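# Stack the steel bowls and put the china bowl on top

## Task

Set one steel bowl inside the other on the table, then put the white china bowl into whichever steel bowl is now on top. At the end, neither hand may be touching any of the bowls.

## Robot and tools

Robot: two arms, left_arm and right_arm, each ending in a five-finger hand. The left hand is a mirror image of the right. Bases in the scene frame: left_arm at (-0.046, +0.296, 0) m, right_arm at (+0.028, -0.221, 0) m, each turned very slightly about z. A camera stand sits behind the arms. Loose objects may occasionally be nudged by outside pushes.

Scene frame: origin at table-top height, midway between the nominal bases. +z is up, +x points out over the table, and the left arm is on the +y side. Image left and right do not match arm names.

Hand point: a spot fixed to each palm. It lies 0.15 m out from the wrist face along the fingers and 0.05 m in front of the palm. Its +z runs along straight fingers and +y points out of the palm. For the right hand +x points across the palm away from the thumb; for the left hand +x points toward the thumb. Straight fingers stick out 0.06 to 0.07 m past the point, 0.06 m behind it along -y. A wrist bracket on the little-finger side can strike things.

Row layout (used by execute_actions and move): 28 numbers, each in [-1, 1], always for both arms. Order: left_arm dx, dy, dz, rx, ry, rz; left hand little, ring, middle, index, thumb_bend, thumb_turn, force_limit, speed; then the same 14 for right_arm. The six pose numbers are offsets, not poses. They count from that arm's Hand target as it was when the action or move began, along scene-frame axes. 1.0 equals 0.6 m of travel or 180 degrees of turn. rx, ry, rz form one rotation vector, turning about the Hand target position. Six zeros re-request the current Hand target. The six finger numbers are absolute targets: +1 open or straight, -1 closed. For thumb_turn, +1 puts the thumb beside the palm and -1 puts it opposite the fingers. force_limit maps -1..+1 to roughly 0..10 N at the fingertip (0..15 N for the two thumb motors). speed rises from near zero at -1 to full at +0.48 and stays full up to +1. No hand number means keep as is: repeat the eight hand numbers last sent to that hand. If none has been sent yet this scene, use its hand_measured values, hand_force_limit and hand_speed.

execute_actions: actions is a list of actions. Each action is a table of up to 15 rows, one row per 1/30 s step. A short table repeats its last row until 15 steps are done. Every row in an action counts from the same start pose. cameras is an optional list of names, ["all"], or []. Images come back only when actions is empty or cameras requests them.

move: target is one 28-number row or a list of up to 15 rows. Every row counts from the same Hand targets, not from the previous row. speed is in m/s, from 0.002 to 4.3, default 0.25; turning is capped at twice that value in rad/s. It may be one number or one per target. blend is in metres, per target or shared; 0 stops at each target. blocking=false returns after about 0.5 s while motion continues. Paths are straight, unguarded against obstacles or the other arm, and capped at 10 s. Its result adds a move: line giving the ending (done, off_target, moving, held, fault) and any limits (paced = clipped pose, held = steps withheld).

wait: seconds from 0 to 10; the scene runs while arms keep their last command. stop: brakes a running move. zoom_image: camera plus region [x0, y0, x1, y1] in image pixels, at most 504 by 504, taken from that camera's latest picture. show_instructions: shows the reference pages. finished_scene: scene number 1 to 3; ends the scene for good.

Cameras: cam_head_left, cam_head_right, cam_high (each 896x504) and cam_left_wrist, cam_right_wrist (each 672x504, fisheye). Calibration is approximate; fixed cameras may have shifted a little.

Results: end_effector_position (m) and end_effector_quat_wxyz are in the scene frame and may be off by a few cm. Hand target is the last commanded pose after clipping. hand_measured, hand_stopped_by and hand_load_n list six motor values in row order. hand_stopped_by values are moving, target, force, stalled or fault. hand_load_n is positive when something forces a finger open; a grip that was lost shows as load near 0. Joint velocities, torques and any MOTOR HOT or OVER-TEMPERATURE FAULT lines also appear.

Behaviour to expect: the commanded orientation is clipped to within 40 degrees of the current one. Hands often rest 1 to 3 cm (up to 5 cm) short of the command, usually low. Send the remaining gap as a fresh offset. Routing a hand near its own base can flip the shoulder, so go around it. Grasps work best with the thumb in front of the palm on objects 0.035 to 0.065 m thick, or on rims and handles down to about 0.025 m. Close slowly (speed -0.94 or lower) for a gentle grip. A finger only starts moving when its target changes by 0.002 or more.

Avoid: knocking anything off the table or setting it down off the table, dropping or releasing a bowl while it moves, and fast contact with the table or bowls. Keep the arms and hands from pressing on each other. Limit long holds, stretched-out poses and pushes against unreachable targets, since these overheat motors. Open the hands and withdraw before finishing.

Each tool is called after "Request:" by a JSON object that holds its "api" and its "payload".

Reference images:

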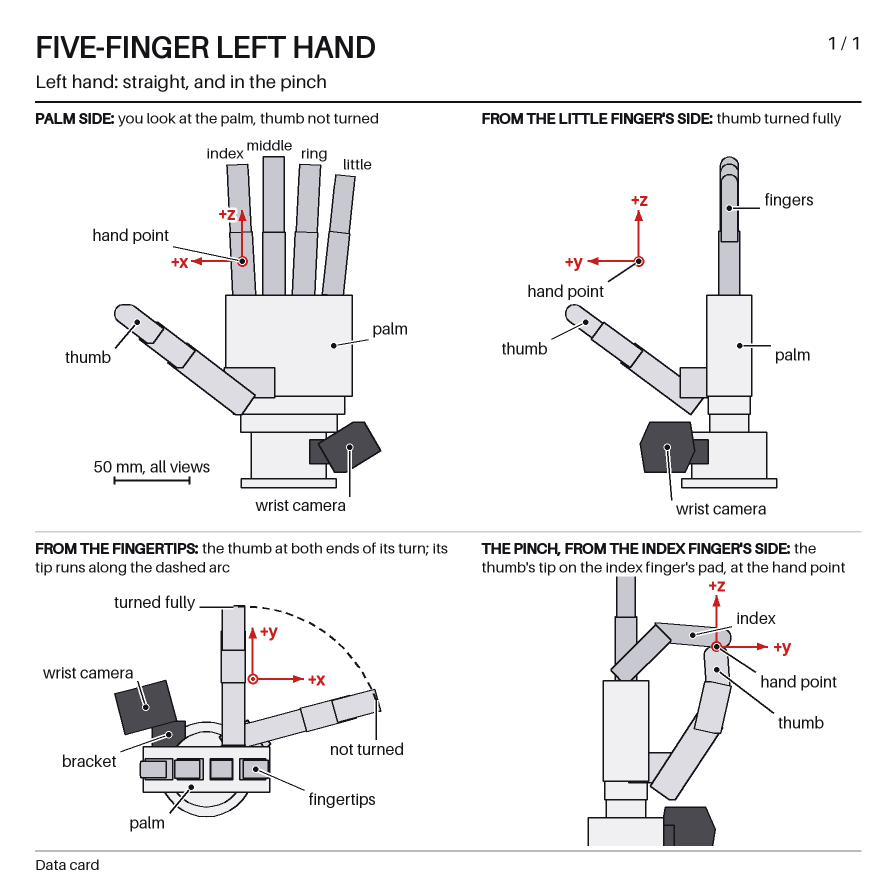

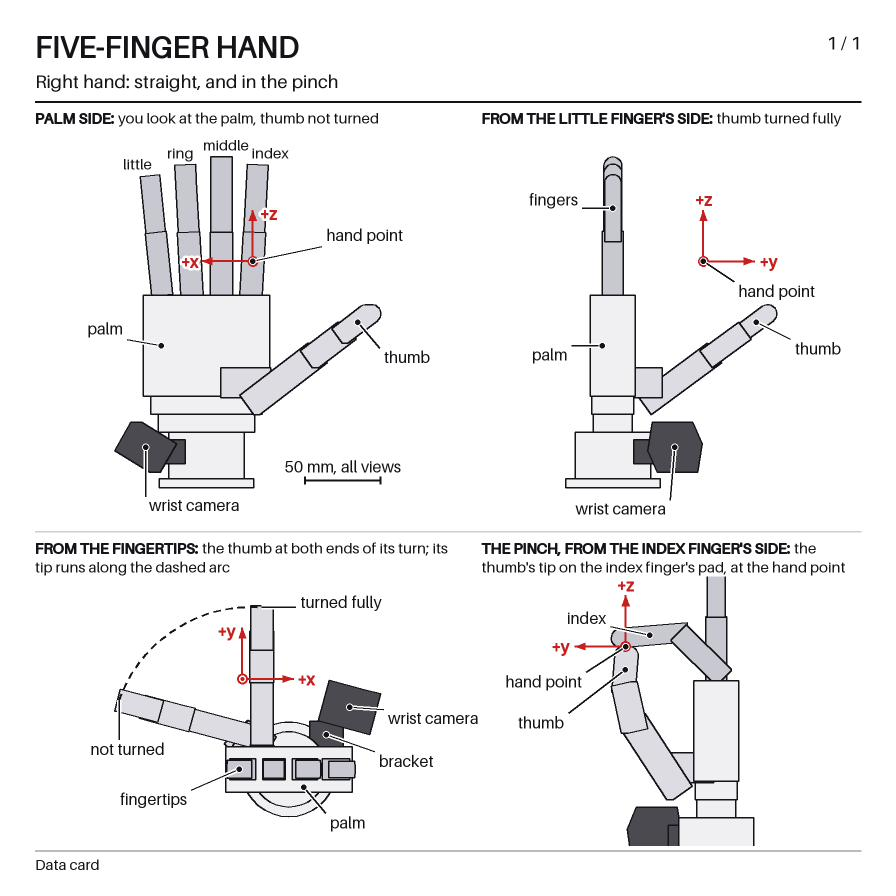

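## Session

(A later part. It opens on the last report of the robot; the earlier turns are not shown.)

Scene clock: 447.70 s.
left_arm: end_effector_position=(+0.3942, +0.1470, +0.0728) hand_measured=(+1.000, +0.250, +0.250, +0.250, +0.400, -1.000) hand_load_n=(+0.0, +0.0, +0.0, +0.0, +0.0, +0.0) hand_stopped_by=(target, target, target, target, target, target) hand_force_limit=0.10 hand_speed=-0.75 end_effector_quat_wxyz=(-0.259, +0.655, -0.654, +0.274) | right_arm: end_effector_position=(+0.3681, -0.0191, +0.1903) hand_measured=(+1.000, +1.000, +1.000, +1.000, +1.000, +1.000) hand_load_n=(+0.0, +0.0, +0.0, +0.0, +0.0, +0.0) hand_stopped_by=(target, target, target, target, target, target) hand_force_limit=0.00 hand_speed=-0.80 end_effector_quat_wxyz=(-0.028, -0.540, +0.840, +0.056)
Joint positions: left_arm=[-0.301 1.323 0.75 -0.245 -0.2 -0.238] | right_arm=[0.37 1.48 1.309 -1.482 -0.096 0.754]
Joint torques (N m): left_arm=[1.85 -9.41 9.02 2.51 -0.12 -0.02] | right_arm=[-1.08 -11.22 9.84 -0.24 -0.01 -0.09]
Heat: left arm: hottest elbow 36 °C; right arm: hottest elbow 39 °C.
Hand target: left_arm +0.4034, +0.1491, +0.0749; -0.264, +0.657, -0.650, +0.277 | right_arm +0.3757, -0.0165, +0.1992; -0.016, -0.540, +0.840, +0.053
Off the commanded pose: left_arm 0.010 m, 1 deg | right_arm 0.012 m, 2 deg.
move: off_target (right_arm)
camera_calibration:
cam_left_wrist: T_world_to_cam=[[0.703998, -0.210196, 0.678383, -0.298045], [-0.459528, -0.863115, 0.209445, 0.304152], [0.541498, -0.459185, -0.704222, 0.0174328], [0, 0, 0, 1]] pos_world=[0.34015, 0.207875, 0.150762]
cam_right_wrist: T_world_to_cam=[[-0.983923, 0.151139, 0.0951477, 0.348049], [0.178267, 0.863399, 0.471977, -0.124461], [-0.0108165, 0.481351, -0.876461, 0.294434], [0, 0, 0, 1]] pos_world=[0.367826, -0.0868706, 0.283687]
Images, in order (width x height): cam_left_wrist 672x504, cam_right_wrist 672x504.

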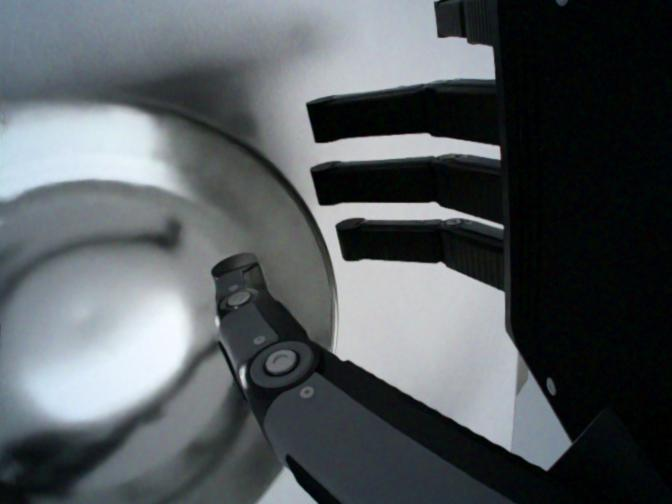

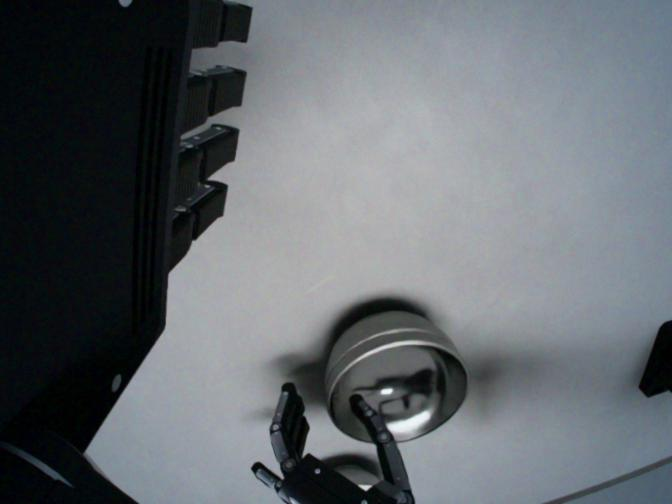

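Request:
{"api": "move", "payload": {"target": [[0,0,0,0,0,0,1,1,1,1,1,-1,0.1,-0.6,0,0,0,0,0,0,1,1,1,1,1,1,0,-0.8],[0,0,0.2,0,0,0,1,1,1,1,1,-1,0.1,-0.6,0,0,0,0,0,0,1,1,1,1,1,1,0,-0.8],[-0.05,0.2,0.2,0,0,0,1,1,1,1,1,-1,0.1,-0.6,0,0,0,0,0,0,1,1,1,1,1,1,0,-0.8]], "speed": 0.15, "cameras": ["all"]}}

Request:
{"api": "zoom_image", "payload": {"camera": "cam_right_wrist", "region": [290, 280, 510, 470]}}

Request:
{"api": "zoom_image", "payload": {"camera": "cam_head_left", "region": [385, 235, 475, 325]}}

Request:
{"api": "zoom_image", "payload": {"camera": "cam_high", "region": [385, 305, 475, 395]}}

Scene clock: 462.17 s.
left_arm: end_effector_position=(+0.3786, +0.2652, +0.1970) hand_measured=(+1.000, +1.000, +1.000, +1.000, +1.000, -1.000) hand_load_n=(+0.0, +0.0, +0.0, +0.0, +0.0, +0.0) hand_stopped_by=(target, target, target, target, target, target) hand_force_limit=0.10 hand_speed=-0.60 end_effector_quat_wxyz=(-0.266, +0.656, -0.647, +0.283) | right_arm: end_effector_position=(+0.3681, -0.0191, +0.1903) hand_measured=(+1.000, +1.000, +1.000, +1.000, +1.000, +1.000) hand_load_n=(+0.0, +0.0, +0.0, +0.0, +0.0, +0.0) hand_stopped_by=(target, target, target, target, target, target) hand_force_limit=0.00 hand_speed=-0.80 end_effector_quat_wxyz=(-0.028, -0.540, +0.840, +0.056)
Joint positions: left_arm=[0.03 1.068 0.888 -0.591 0.029 -0.009] | right_arm=[0.37 1.48 1.309 -1.482 -0.096 0.754]
Joint torques (N m): left_arm=[1.79 -8.41 9.09 1.39 0.14 0.06] | right_arm=[-0.79 -11.4 9.91 -0.23 -0.04 -0.07]
Heat: left arm: hottest elbow 35 °C; right arm: hottest elbow 39 °C.
Hand target: left_arm +0.3735, +0.2691, +0.1950; -0.264, +0.657, -0.650, +0.278 | right_arm +0.3757, -0.0165, +0.1992; -0.016, -0.540, +0.840, +0.053
Off the commanded pose: left_arm 0.007 m, 1 deg | right_arm 0.012 m, 2 deg.
move: off_target (right_arm)
camera_calibration:
cam_left_wrist: T_world_to_cam=[[0.688576, -0.19942, 0.697205, -0.347095], [-0.457314, -0.865573, 0.204076, 0.373852], [0.562785, -0.459363, -0.687211, 0.156299], [0, 0, 0, 1]] pos_world=[0.322006, 0.326177, 0.273113]
cam_right_wrist: T_world_to_cam=[[-0.983923, 0.151139, 0.0951477, 0.348049], [0.178267, 0.863399, 0.471977, -0.124461], [-0.0108165, 0.481351, -0.876461, 0.294434], [0, 0, 0, 1]] pos_world=[0.367826, -0.0868706, 0.283687]

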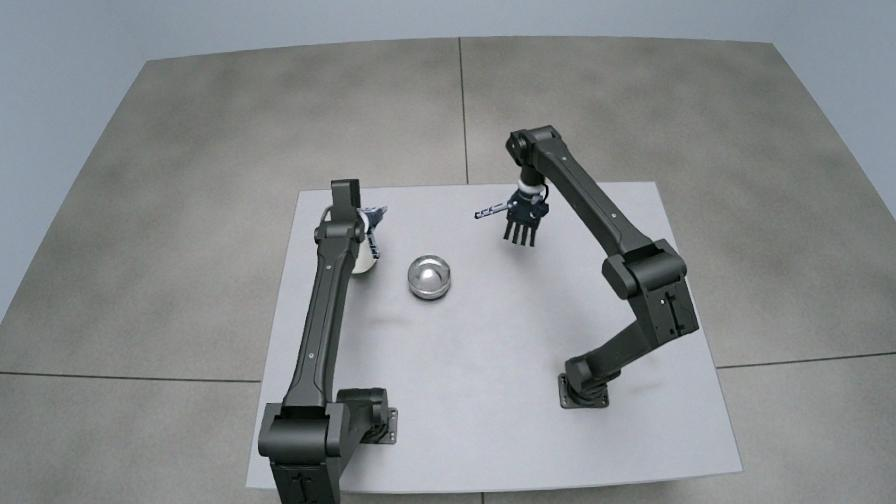

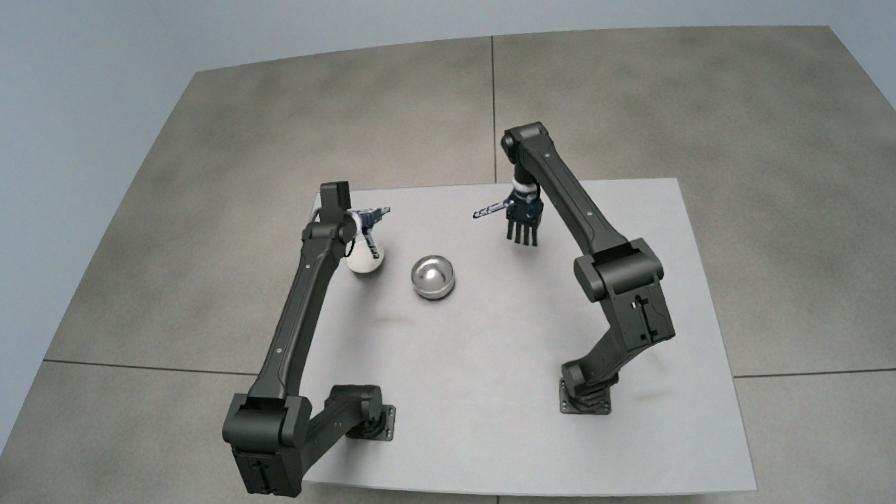

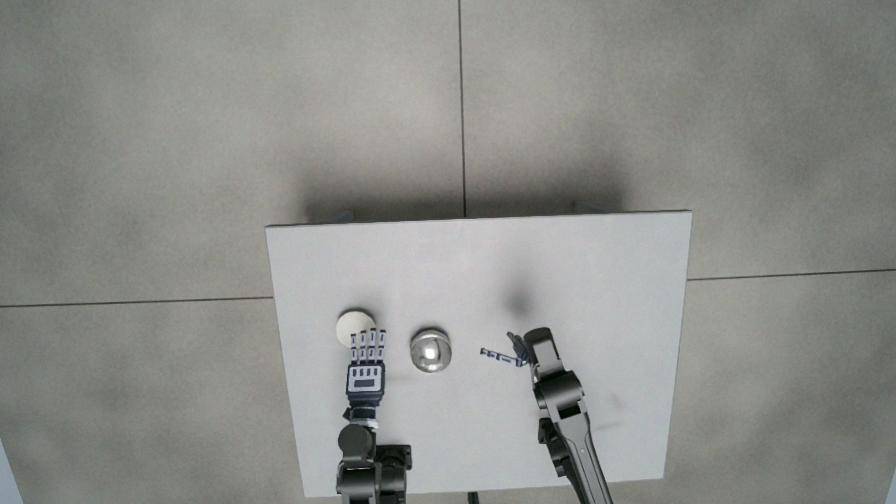

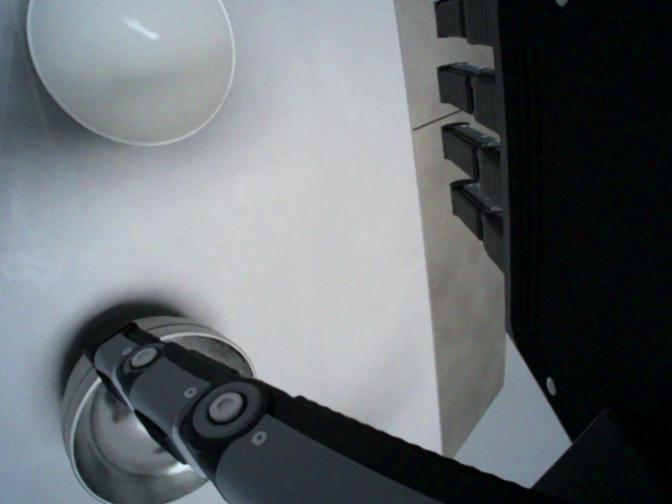

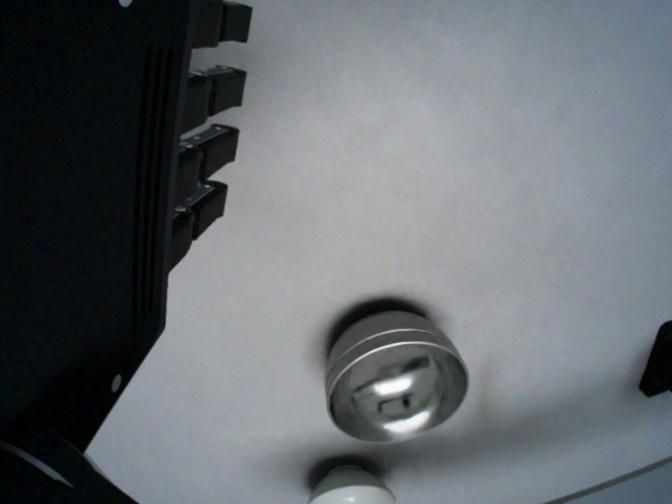

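Scaled by 2.291 from the camera's 672x504 image, which has a finer 960x720 frame.

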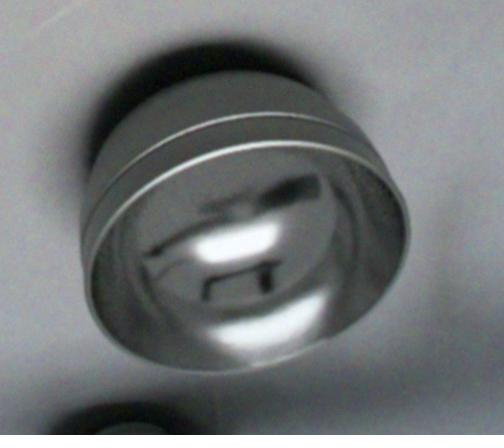

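Scaled by 5.600.

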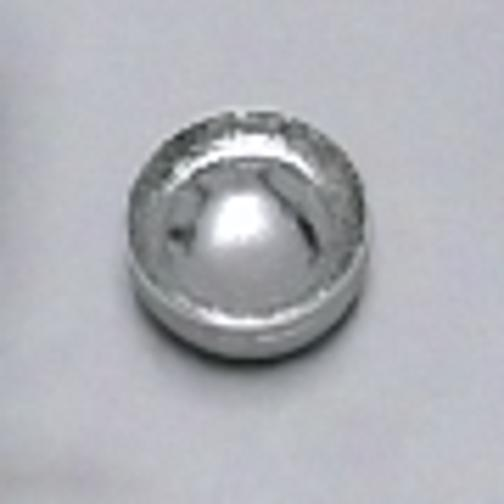

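Scaled by 5.600.

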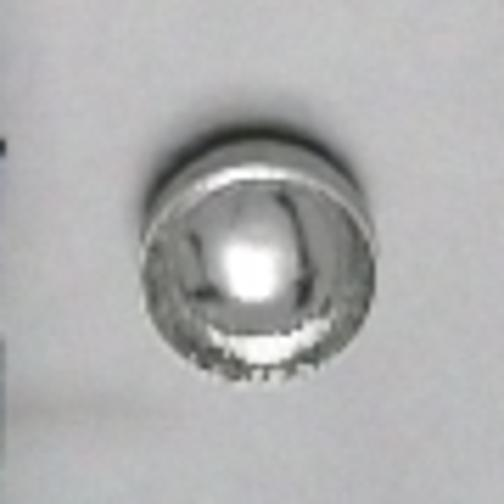

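Request:
{"api": "zoom_image", "payload": {"camera": "cam_high", "region": [320, 290, 400, 370]}}

Request:
{"api": "zoom_image", "payload": {"camera": "cam_head_right", "region": [320, 210, 420, 310]}}

Scaled by 6.300.

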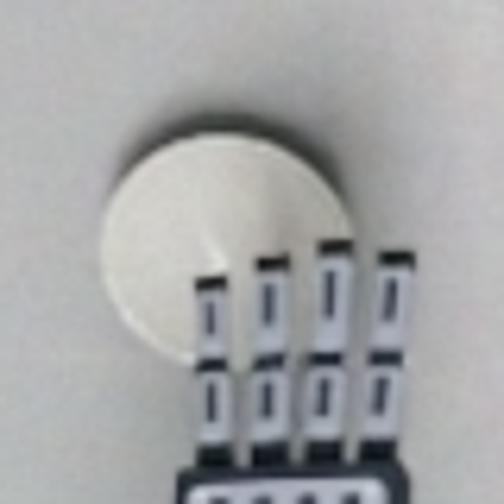

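Scaled by 5.040.

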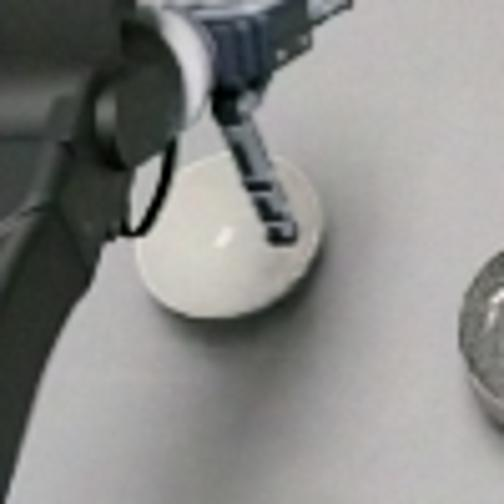

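Request:
{"api": "move", "payload": {"target": [[0.136,0.145,-0.03,0,0,0,1,1,1,1,1,-1,0.1,-0.6,0,0,0,0,0,0,1,1,1,1,1,1,0,-0.8],[0.136,0.145,-0.125,0,0,0,1,1,1,1,1,-1,0.1,-0.6,0,0,0,0,0,0,1,1,1,1,1,1,0,-0.8]], "speed": 0.2, "cameras": ["all"]}}

Request:
{"api": "zoom_image", "payload": {"camera": "cam_head_left", "region": [300, 180, 420, 300]}}

Request:
{"api": "zoom_image", "payload": {"camera": "cam_high", "region": [300, 260, 420, 380]}}

Scene clock: 495.63 s.
left_arm: end_effector_position=(+0.4501, +0.3519, +0.1211) hand_measured=(+1.000, +1.000, +1.000, +1.000, +1.000, -1.000) hand_load_n=(+0.0, +0.0, +0.0, +0.0, +0.0, +0.0) hand_stopped_by=(target, target, target, target, target, target) hand_force_limit=0.10 hand_speed=-0.60 end_effector_quat_wxyz=(-0.258, +0.660, -0.649, +0.275) | right_arm: end_effector_position=(+0.3681, -0.0191, +0.1903) hand_measured=(+1.000, +1.000, +1.000, +1.000, +1.000, +1.000) hand_load_n=(+0.0, +0.0, +0.0, +0.0, +0.0, +0.0) hand_stopped_by=(target, target, target, target, target, target) hand_force_limit=0.00 hand_speed=-0.80 end_effector_quat_wxyz=(-0.028, -0.540, +0.840, +0.056)
Joint positions: left_arm=[0.238 1.379 0.947 -0.381 0.173 0.139] | right_arm=[0.37 1.48 1.309 -1.482 -0.096 0.754]
Joint torques (N m): left_arm=[1.55 -11.16 8.77 2.93 0.23 0.04] | right_arm=[-0.5 -11.52 10.02 -0.43 -0.05 -0.1]
Heat: left arm: hottest elbow 34 °C; right arm: hottest elbow 39 °C.
Hand target: left_arm +0.4550, +0.3562, +0.1200; -0.264, +0.657, -0.650, +0.278 | right_arm +0.3757, -0.0165, +0.1992; -0.016, -0.540, +0.840, +0.053
Off the commanded pose: left_arm 0.007 m, 1 deg | right_arm 0.012 m, 2 deg.
move: off_target (right_arm)
camera_calibration:
cam_left_wrist: T_world_to_cam=[[0.70704, -0.196249, 0.679398, -0.333469], [-0.449591, -0.866314, 0.217641, 0.492256], [0.54586, -0.459332, -0.70075, 0.11293], [0, 0, 0, 1]] pos_world=[0.395446, 0.412877, 0.198559]
cam_right_wrist: T_world_to_cam=[[-0.983923, 0.151139, 0.0951477, 0.348049], [0.178267, 0.863399, 0.471977, -0.124461], [-0.0108165, 0.481351, -0.876461, 0.294434], [0, 0, 0, 1]] pos_world=[0.367826, -0.0868706, 0.283687]

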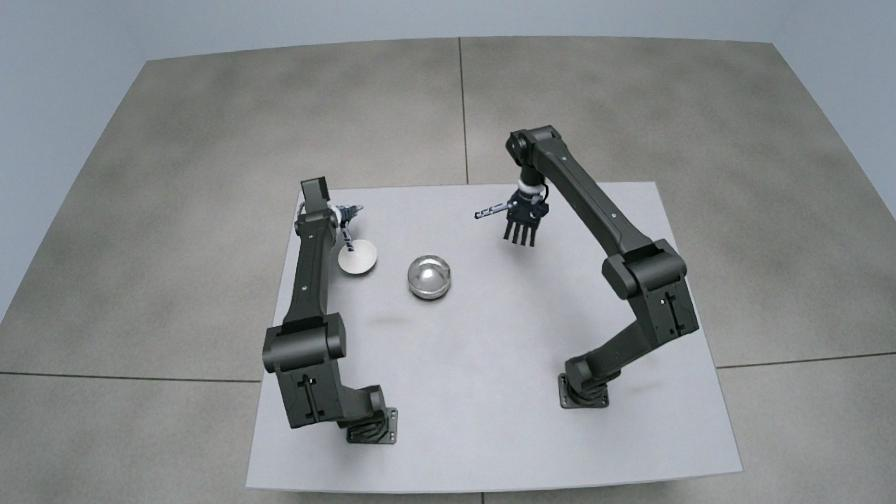

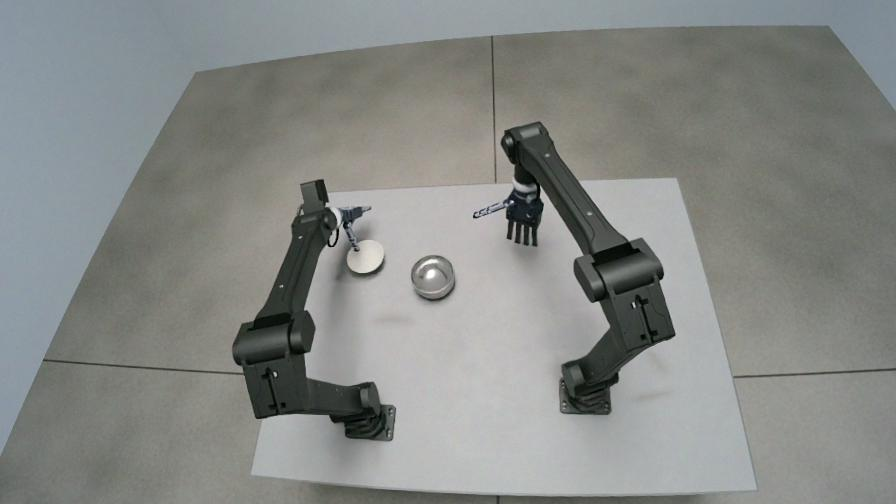

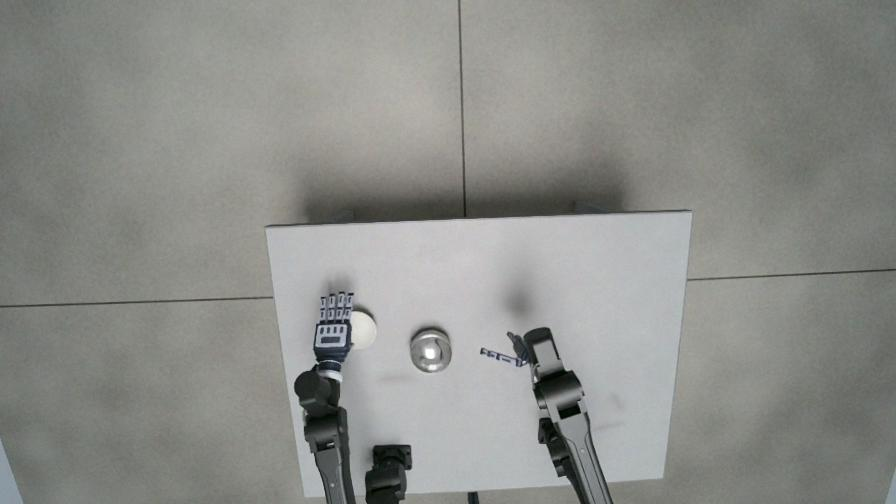

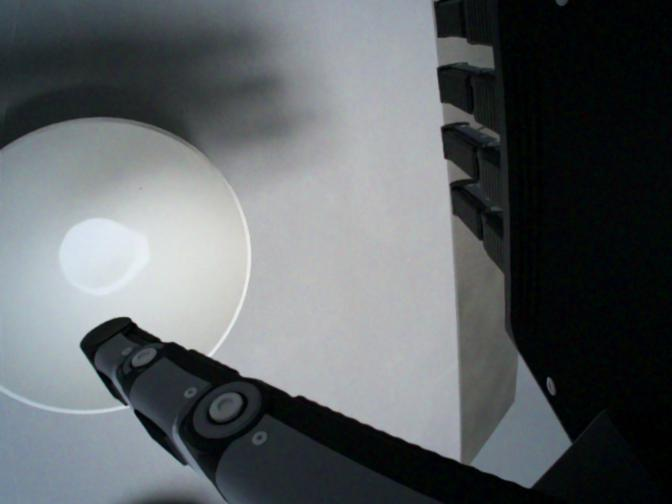

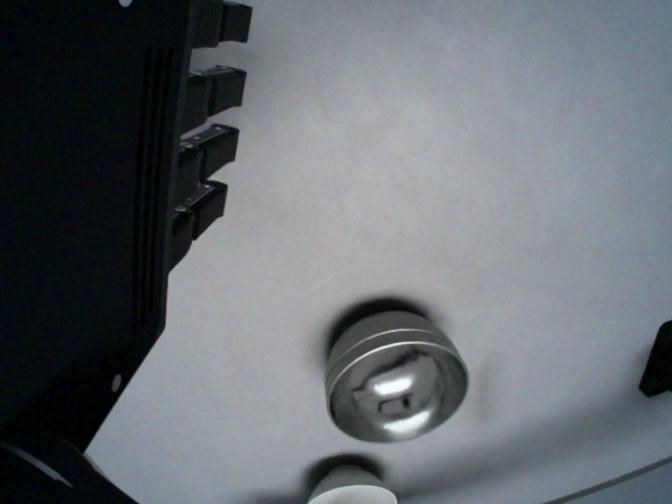

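Scaled by 4.200.

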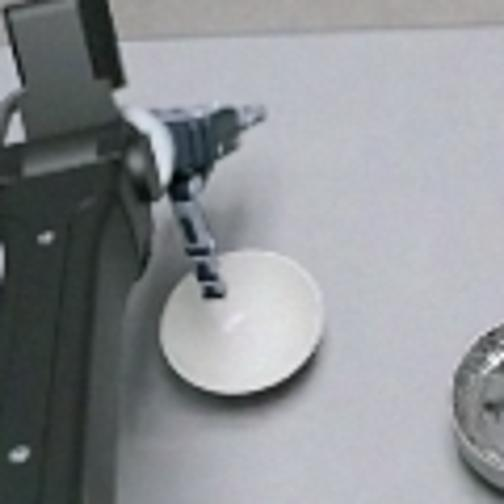

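Scaled by 4.200.

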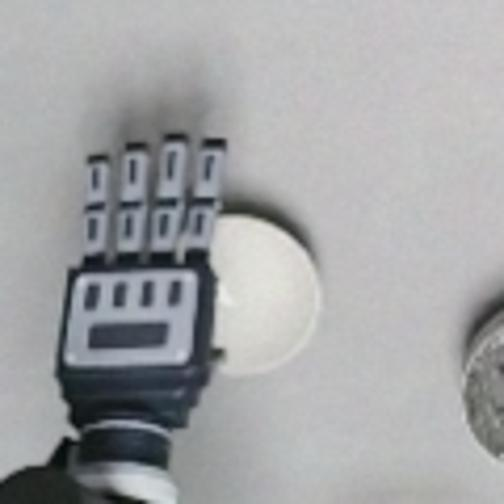

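Request:
{"api": "move", "payload": {"target": [[0.027,-0.002,-0.02,0,0,0,1,1,1,1,1,-1,0.1,-0.6,0,0,0,0,0,0,1,1,1,1,1,1,0,-0.8],[0.027,-0.002,-0.118,0,0,0,1,1,1,1,1,-1,0.1,-0.6,0,0,0,0,0,0,1,1,1,1,1,1,0,-0.8]], "speed": 0.12, "cameras": ["all"]}}

Request:
{"api": "zoom_image", "payload": {"camera": "cam_head_left", "region": [300, 180, 420, 300]}}

Request:
{"api": "zoom_image", "payload": {"camera": "cam_high", "region": [300, 260, 420, 380]}}

Scene clock: 533.50 s.
left_arm: end_effector_position=(+0.4667, +0.3560, +0.0523) hand_measured=(+1.000, +1.000, +1.000, +1.000, +1.000, -1.000) hand_load_n=(+0.0, +0.0, +0.0, +0.0, +0.0, +0.0) hand_stopped_by=(target, target, target, target, target, target) hand_force_limit=0.10 hand_speed=-0.60 end_effector_quat_wxyz=(-0.260, +0.660, -0.649, +0.276) | right_arm: end_effector_position=(+0.3681, -0.0191, +0.1903) hand_measured=(+1.000, +1.000, +1.000, +1.000, +1.000, +1.000) hand_load_n=(+0.0, +0.0, +0.0, +0.0, +0.0, +0.0) hand_stopped_by=(target, target, target, target, target, target) hand_force_limit=0.00 hand_speed=-0.80 end_effector_quat_wxyz=(-0.028, -0.540, +0.840, +0.056)
Joint positions: left_arm=[0.238 1.523 0.888 -0.174 0.171 0.139] | right_arm=[0.37 1.48 1.309 -1.482 -0.096 0.754]
Joint torques (N m): left_arm=[0.62 -12.16 7.82 2.92 0.01 -0.03] | right_arm=[-0.03 -10.81 10.07 -0.17 -0.05 -0.08]
Heat: left arm: hottest elbow 34 °C; right arm: hottest elbow 39 °C.
Hand target: left_arm +0.4712, +0.3549, +0.0492; -0.264, +0.657, -0.650, +0.278 | right_arm +0.3757, -0.0165, +0.1992; -0.016, -0.540, +0.840, +0.053
Off the commanded pose: left_arm 0.006 m, 1 deg | right_arm 0.012 m, 2 deg.
move: off_target (right_arm)
camera_calibration:
cam_left_wrist: T_world_to_cam=[[0.704063, -0.19706, 0.682249, -0.296098], [-0.449713, -0.867257, 0.213595, 0.518912], [0.549594, -0.457201, -0.699224, 0.0549078], [0, 0, 0, 1]] pos_world=[0.411656, 0.416785, 0.129569]
cam_right_wrist: T_world_to_cam=[[-0.983923, 0.151139, 0.0951477, 0.348049], [0.178267, 0.863399, 0.471977, -0.124461], [-0.0108165, 0.481351, -0.876461, 0.294434], [0, 0, 0, 1]] pos_world=[0.367826, -0.0868706, 0.283687]

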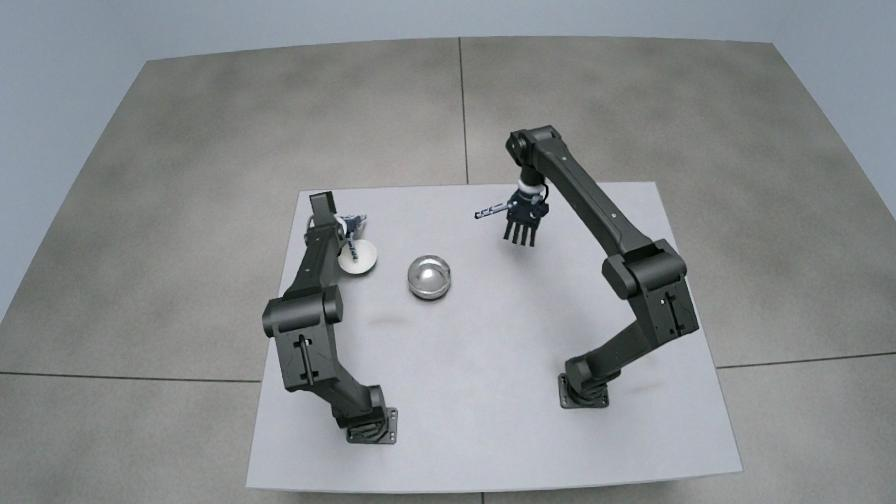

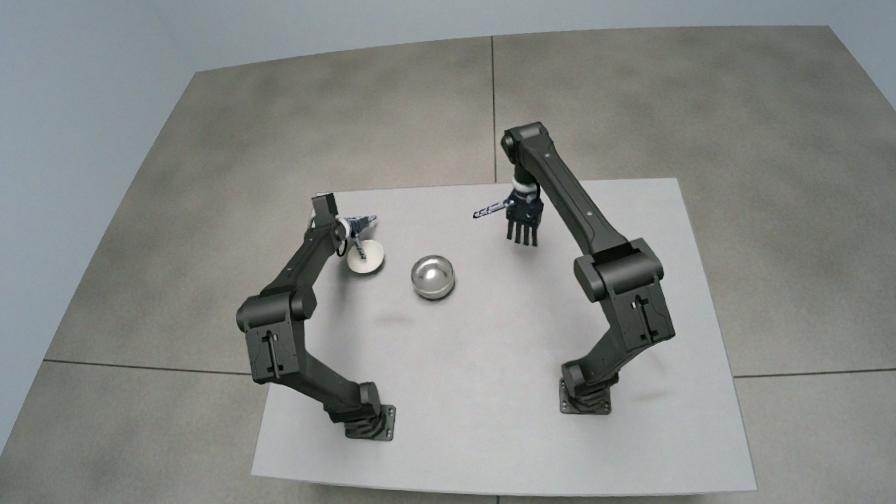

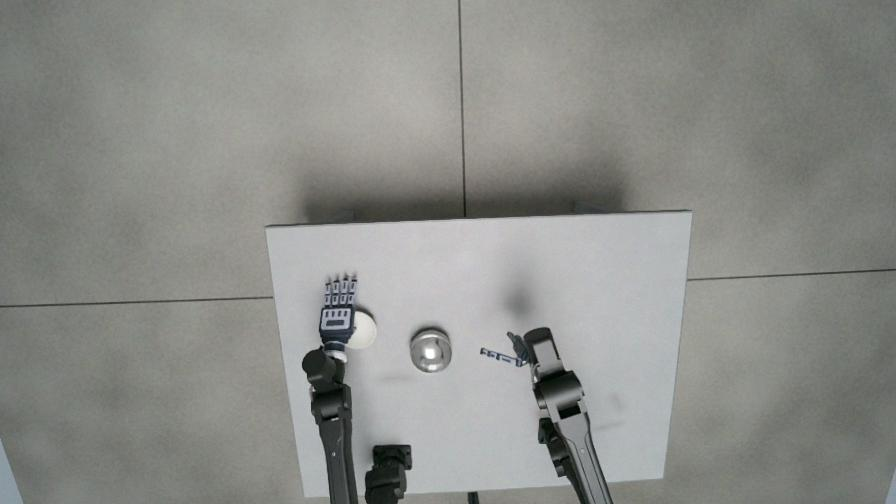

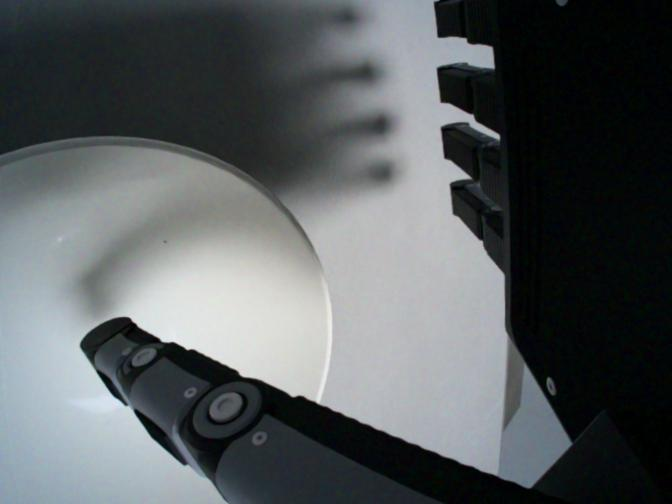

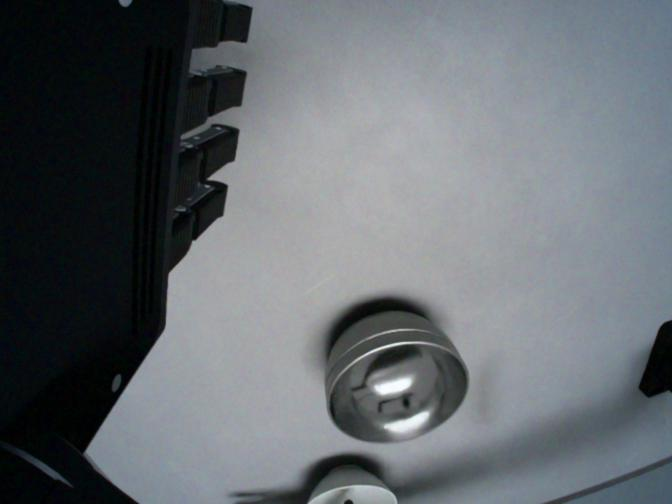

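Scaled by 4.200.

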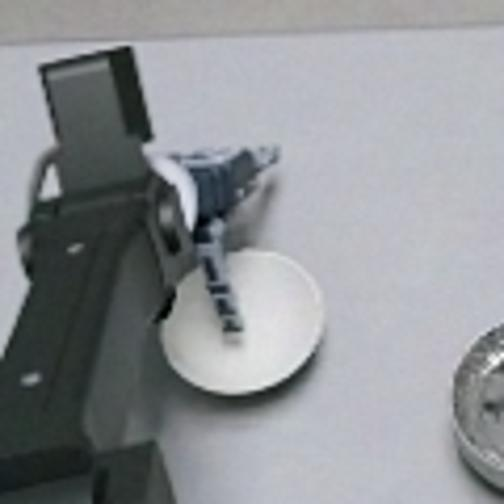

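Scaled by 4.200.

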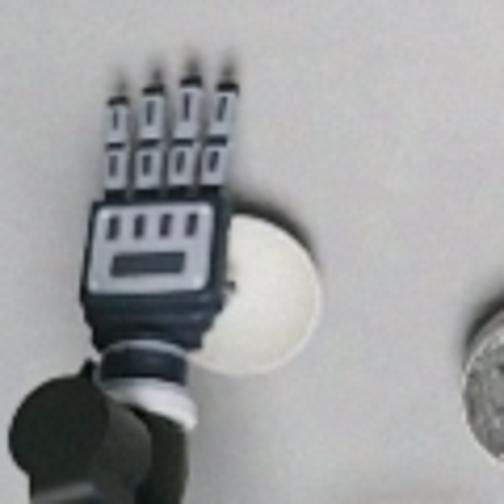

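Request:
{"api": "move", "payload": {"target": [0,-0.009,-0.01,0,0,0,1,0.25,0.25,0.25,0.35,-1,-0.6,-0.6,0,0,0,0,0,0,1,1,1,1,1,1,0,-0.8], "speed": 0.05, "cameras": ["cam_left_wrist"]}}

Request:
{"api": "move", "payload": {"target": [0,0,0,0,0,0,1,-0.5,-0.5,-0.55,-0.3,-1,-0.6,-0.85,0,0,0,0,0,0,1,1,1,1,1,1,0,-0.8], "speed": 0.05, "cameras": ["cam_left_wrist","cam_head_left"]}}

Scene clock: 547.10 s.
left_arm: end_effector_position=(+0.4690, +0.3545, +0.0519) hand_measured=(+1.000, +0.250, +0.250, +0.250, +0.350, -1.000) hand_load_n=(-0.5, +0.0, +0.0, +0.0, +0.0, +0.5) hand_stopped_by=(target, target, target, target, target, target) hand_force_limit=-0.60 hand_speed=-0.60 end_effector_quat_wxyz=(-0.267, +0.657, -0.649, +0.277) | right_arm: end_effector_position=(+0.3681, -0.0191, +0.1903) hand_measured=(+1.000, +1.000, +1.000, +1.000, +1.000, +1.000) hand_load_n=(+0.0, +0.0, +0.0, +0.0, +0.0, +0.0) hand_stopped_by=(target, target, target, target, target, target) hand_force_limit=0.00 hand_speed=-0.80 end_effector_quat_wxyz=(-0.028, -0.540, +0.840, +0.056)
Joint positions: left_arm=[0.232 1.523 0.883 -0.154 0.163 0.139] | right_arm=[0.37 1.48 1.309 -1.482 -0.096 0.754]
Joint torques (N m): left_arm=[0.15 -11.63 7.42 2.92 0 -0.1] | right_arm=[-0.62 -11.28 9.95 -0.31 -0.05 -0.09]
Heat: left arm: hottest elbow 34 °C; right arm: hottest elbow 39 °C.
Hand target: left_arm +0.4713, +0.3494, +0.0432; -0.264, +0.657, -0.650, +0.278 | right_arm +0.3757, -0.0165, +0.1992; -0.016, -0.540, +0.840, +0.053
Off the commanded pose: left_arm 0.010 m, 0 deg | right_arm 0.012 m, 2 deg.
move: off_target (right_arm)
camera_calibration:
cam_left_wrist: T_world_to_cam=[[0.695642, -0.203817, 0.688869, -0.291785], [-0.453045, -0.868651, 0.20049, 0.521409], [0.557524, -0.451557, -0.696609, 0.0468417], [0, 0, 0, 1]] pos_world=[0.413084, 0.414603, 0.129095]
Images, in order (width x height): cam_left_wrist 672x504.

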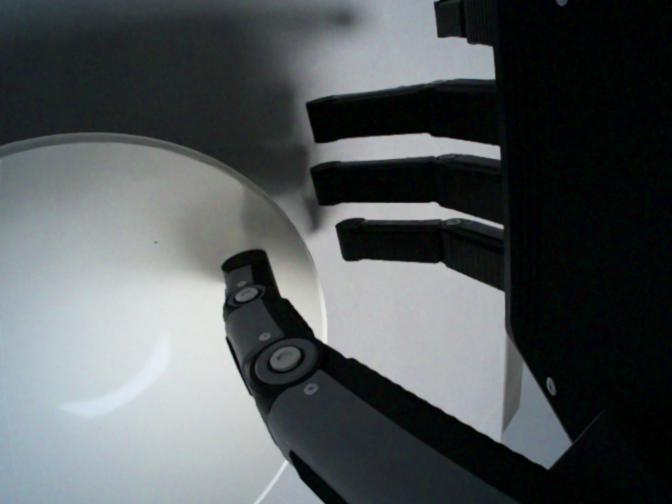

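Scene clock: 548.67 s.
left_arm: end_effector_position=(+0.4689, +0.3544, +0.0508) hand_measured=(+1.000, -0.290, -0.178, -0.206, +0.130, -1.000) hand_load_n=(+0.0, +2.5, +2.5, +1.0, +3.0, +1.0) hand_stopped_by=(target, force, force, force, force, target) hand_force_limit=-0.60 hand_speed=-0.85 end_effector_quat_wxyz=(-0.266, +0.657, -0.649, +0.276) | right_arm: end_effector_position=(+0.3681, -0.0191, +0.1903) hand_measured=(+1.000, +1.000, +1.000, +1.000, +1.000, +1.000) hand_load_n=(+0.0, +0.0, +0.0, +0.0, +0.0, +0.0) hand_stopped_by=(target, target, target, target, target, target) hand_force_limit=0.00 hand_speed=-0.80 end_effector_quat_wxyz=(-0.028, -0.540, +0.840, +0.056)
Joint positions: left_arm=[0.231 1.525 0.883 -0.154 0.162 0.139] | right_arm=[0.37 1.48 1.309 -1.482 -0.096 0.754]
Joint torques (N m): left_arm=[0.15 -11.81 7.41 2.91 0.02 -0.1] | right_arm=[-0.62 -11.34 9.87 -0.34 -0.03 -0.08]
Heat: left arm: hottest elbow 34 °C; right arm: hottest elbow 39 °C.
Hand target: left_arm +0.4712, +0.3495, +0.0431; -0.264, +0.657, -0.650, +0.278 | right_arm +0.3757, -0.0165, +0.1992; -0.016, -0.540, +0.840, +0.053
Off the commanded pose: left_arm 0.009 m, 0 deg | right_arm 0.012 m, 2 deg.
move: off_target (right_arm)
camera_calibration:
cam_left_wrist: T_world_to_cam=[[0.697284, -0.203728, 0.687234, -0.291615], [-0.452467, -0.868704, 0.20156, 0.521168], [0.55594, -0.451495, -0.697914, 0.0468953], [0, 0, 0, 1]] pos_world=[0.413079, 0.414504, 0.12809]
Images, in order (width x height): cam_head_left 896x504, cam_left_wrist 672x504.

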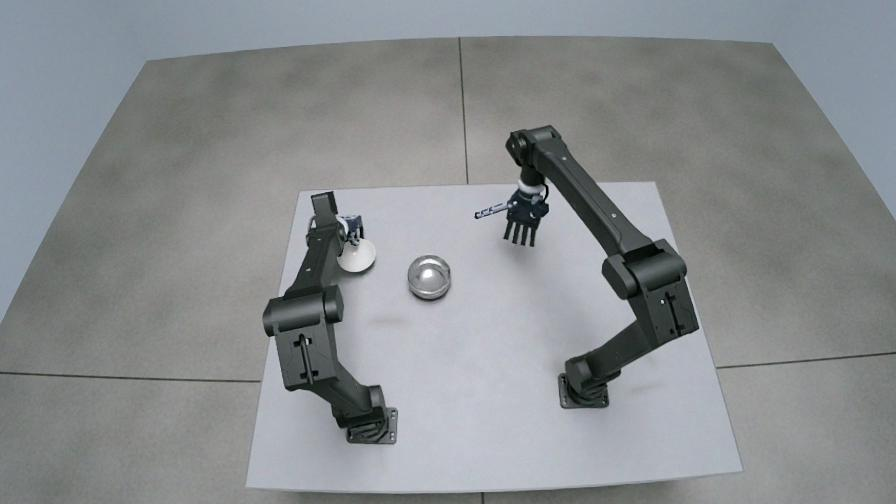

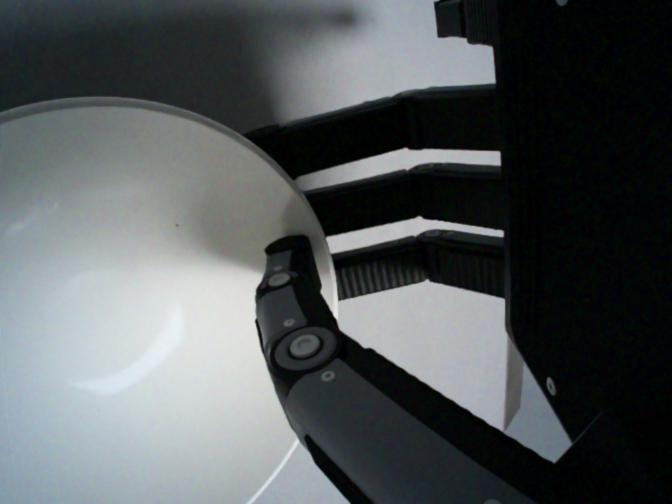

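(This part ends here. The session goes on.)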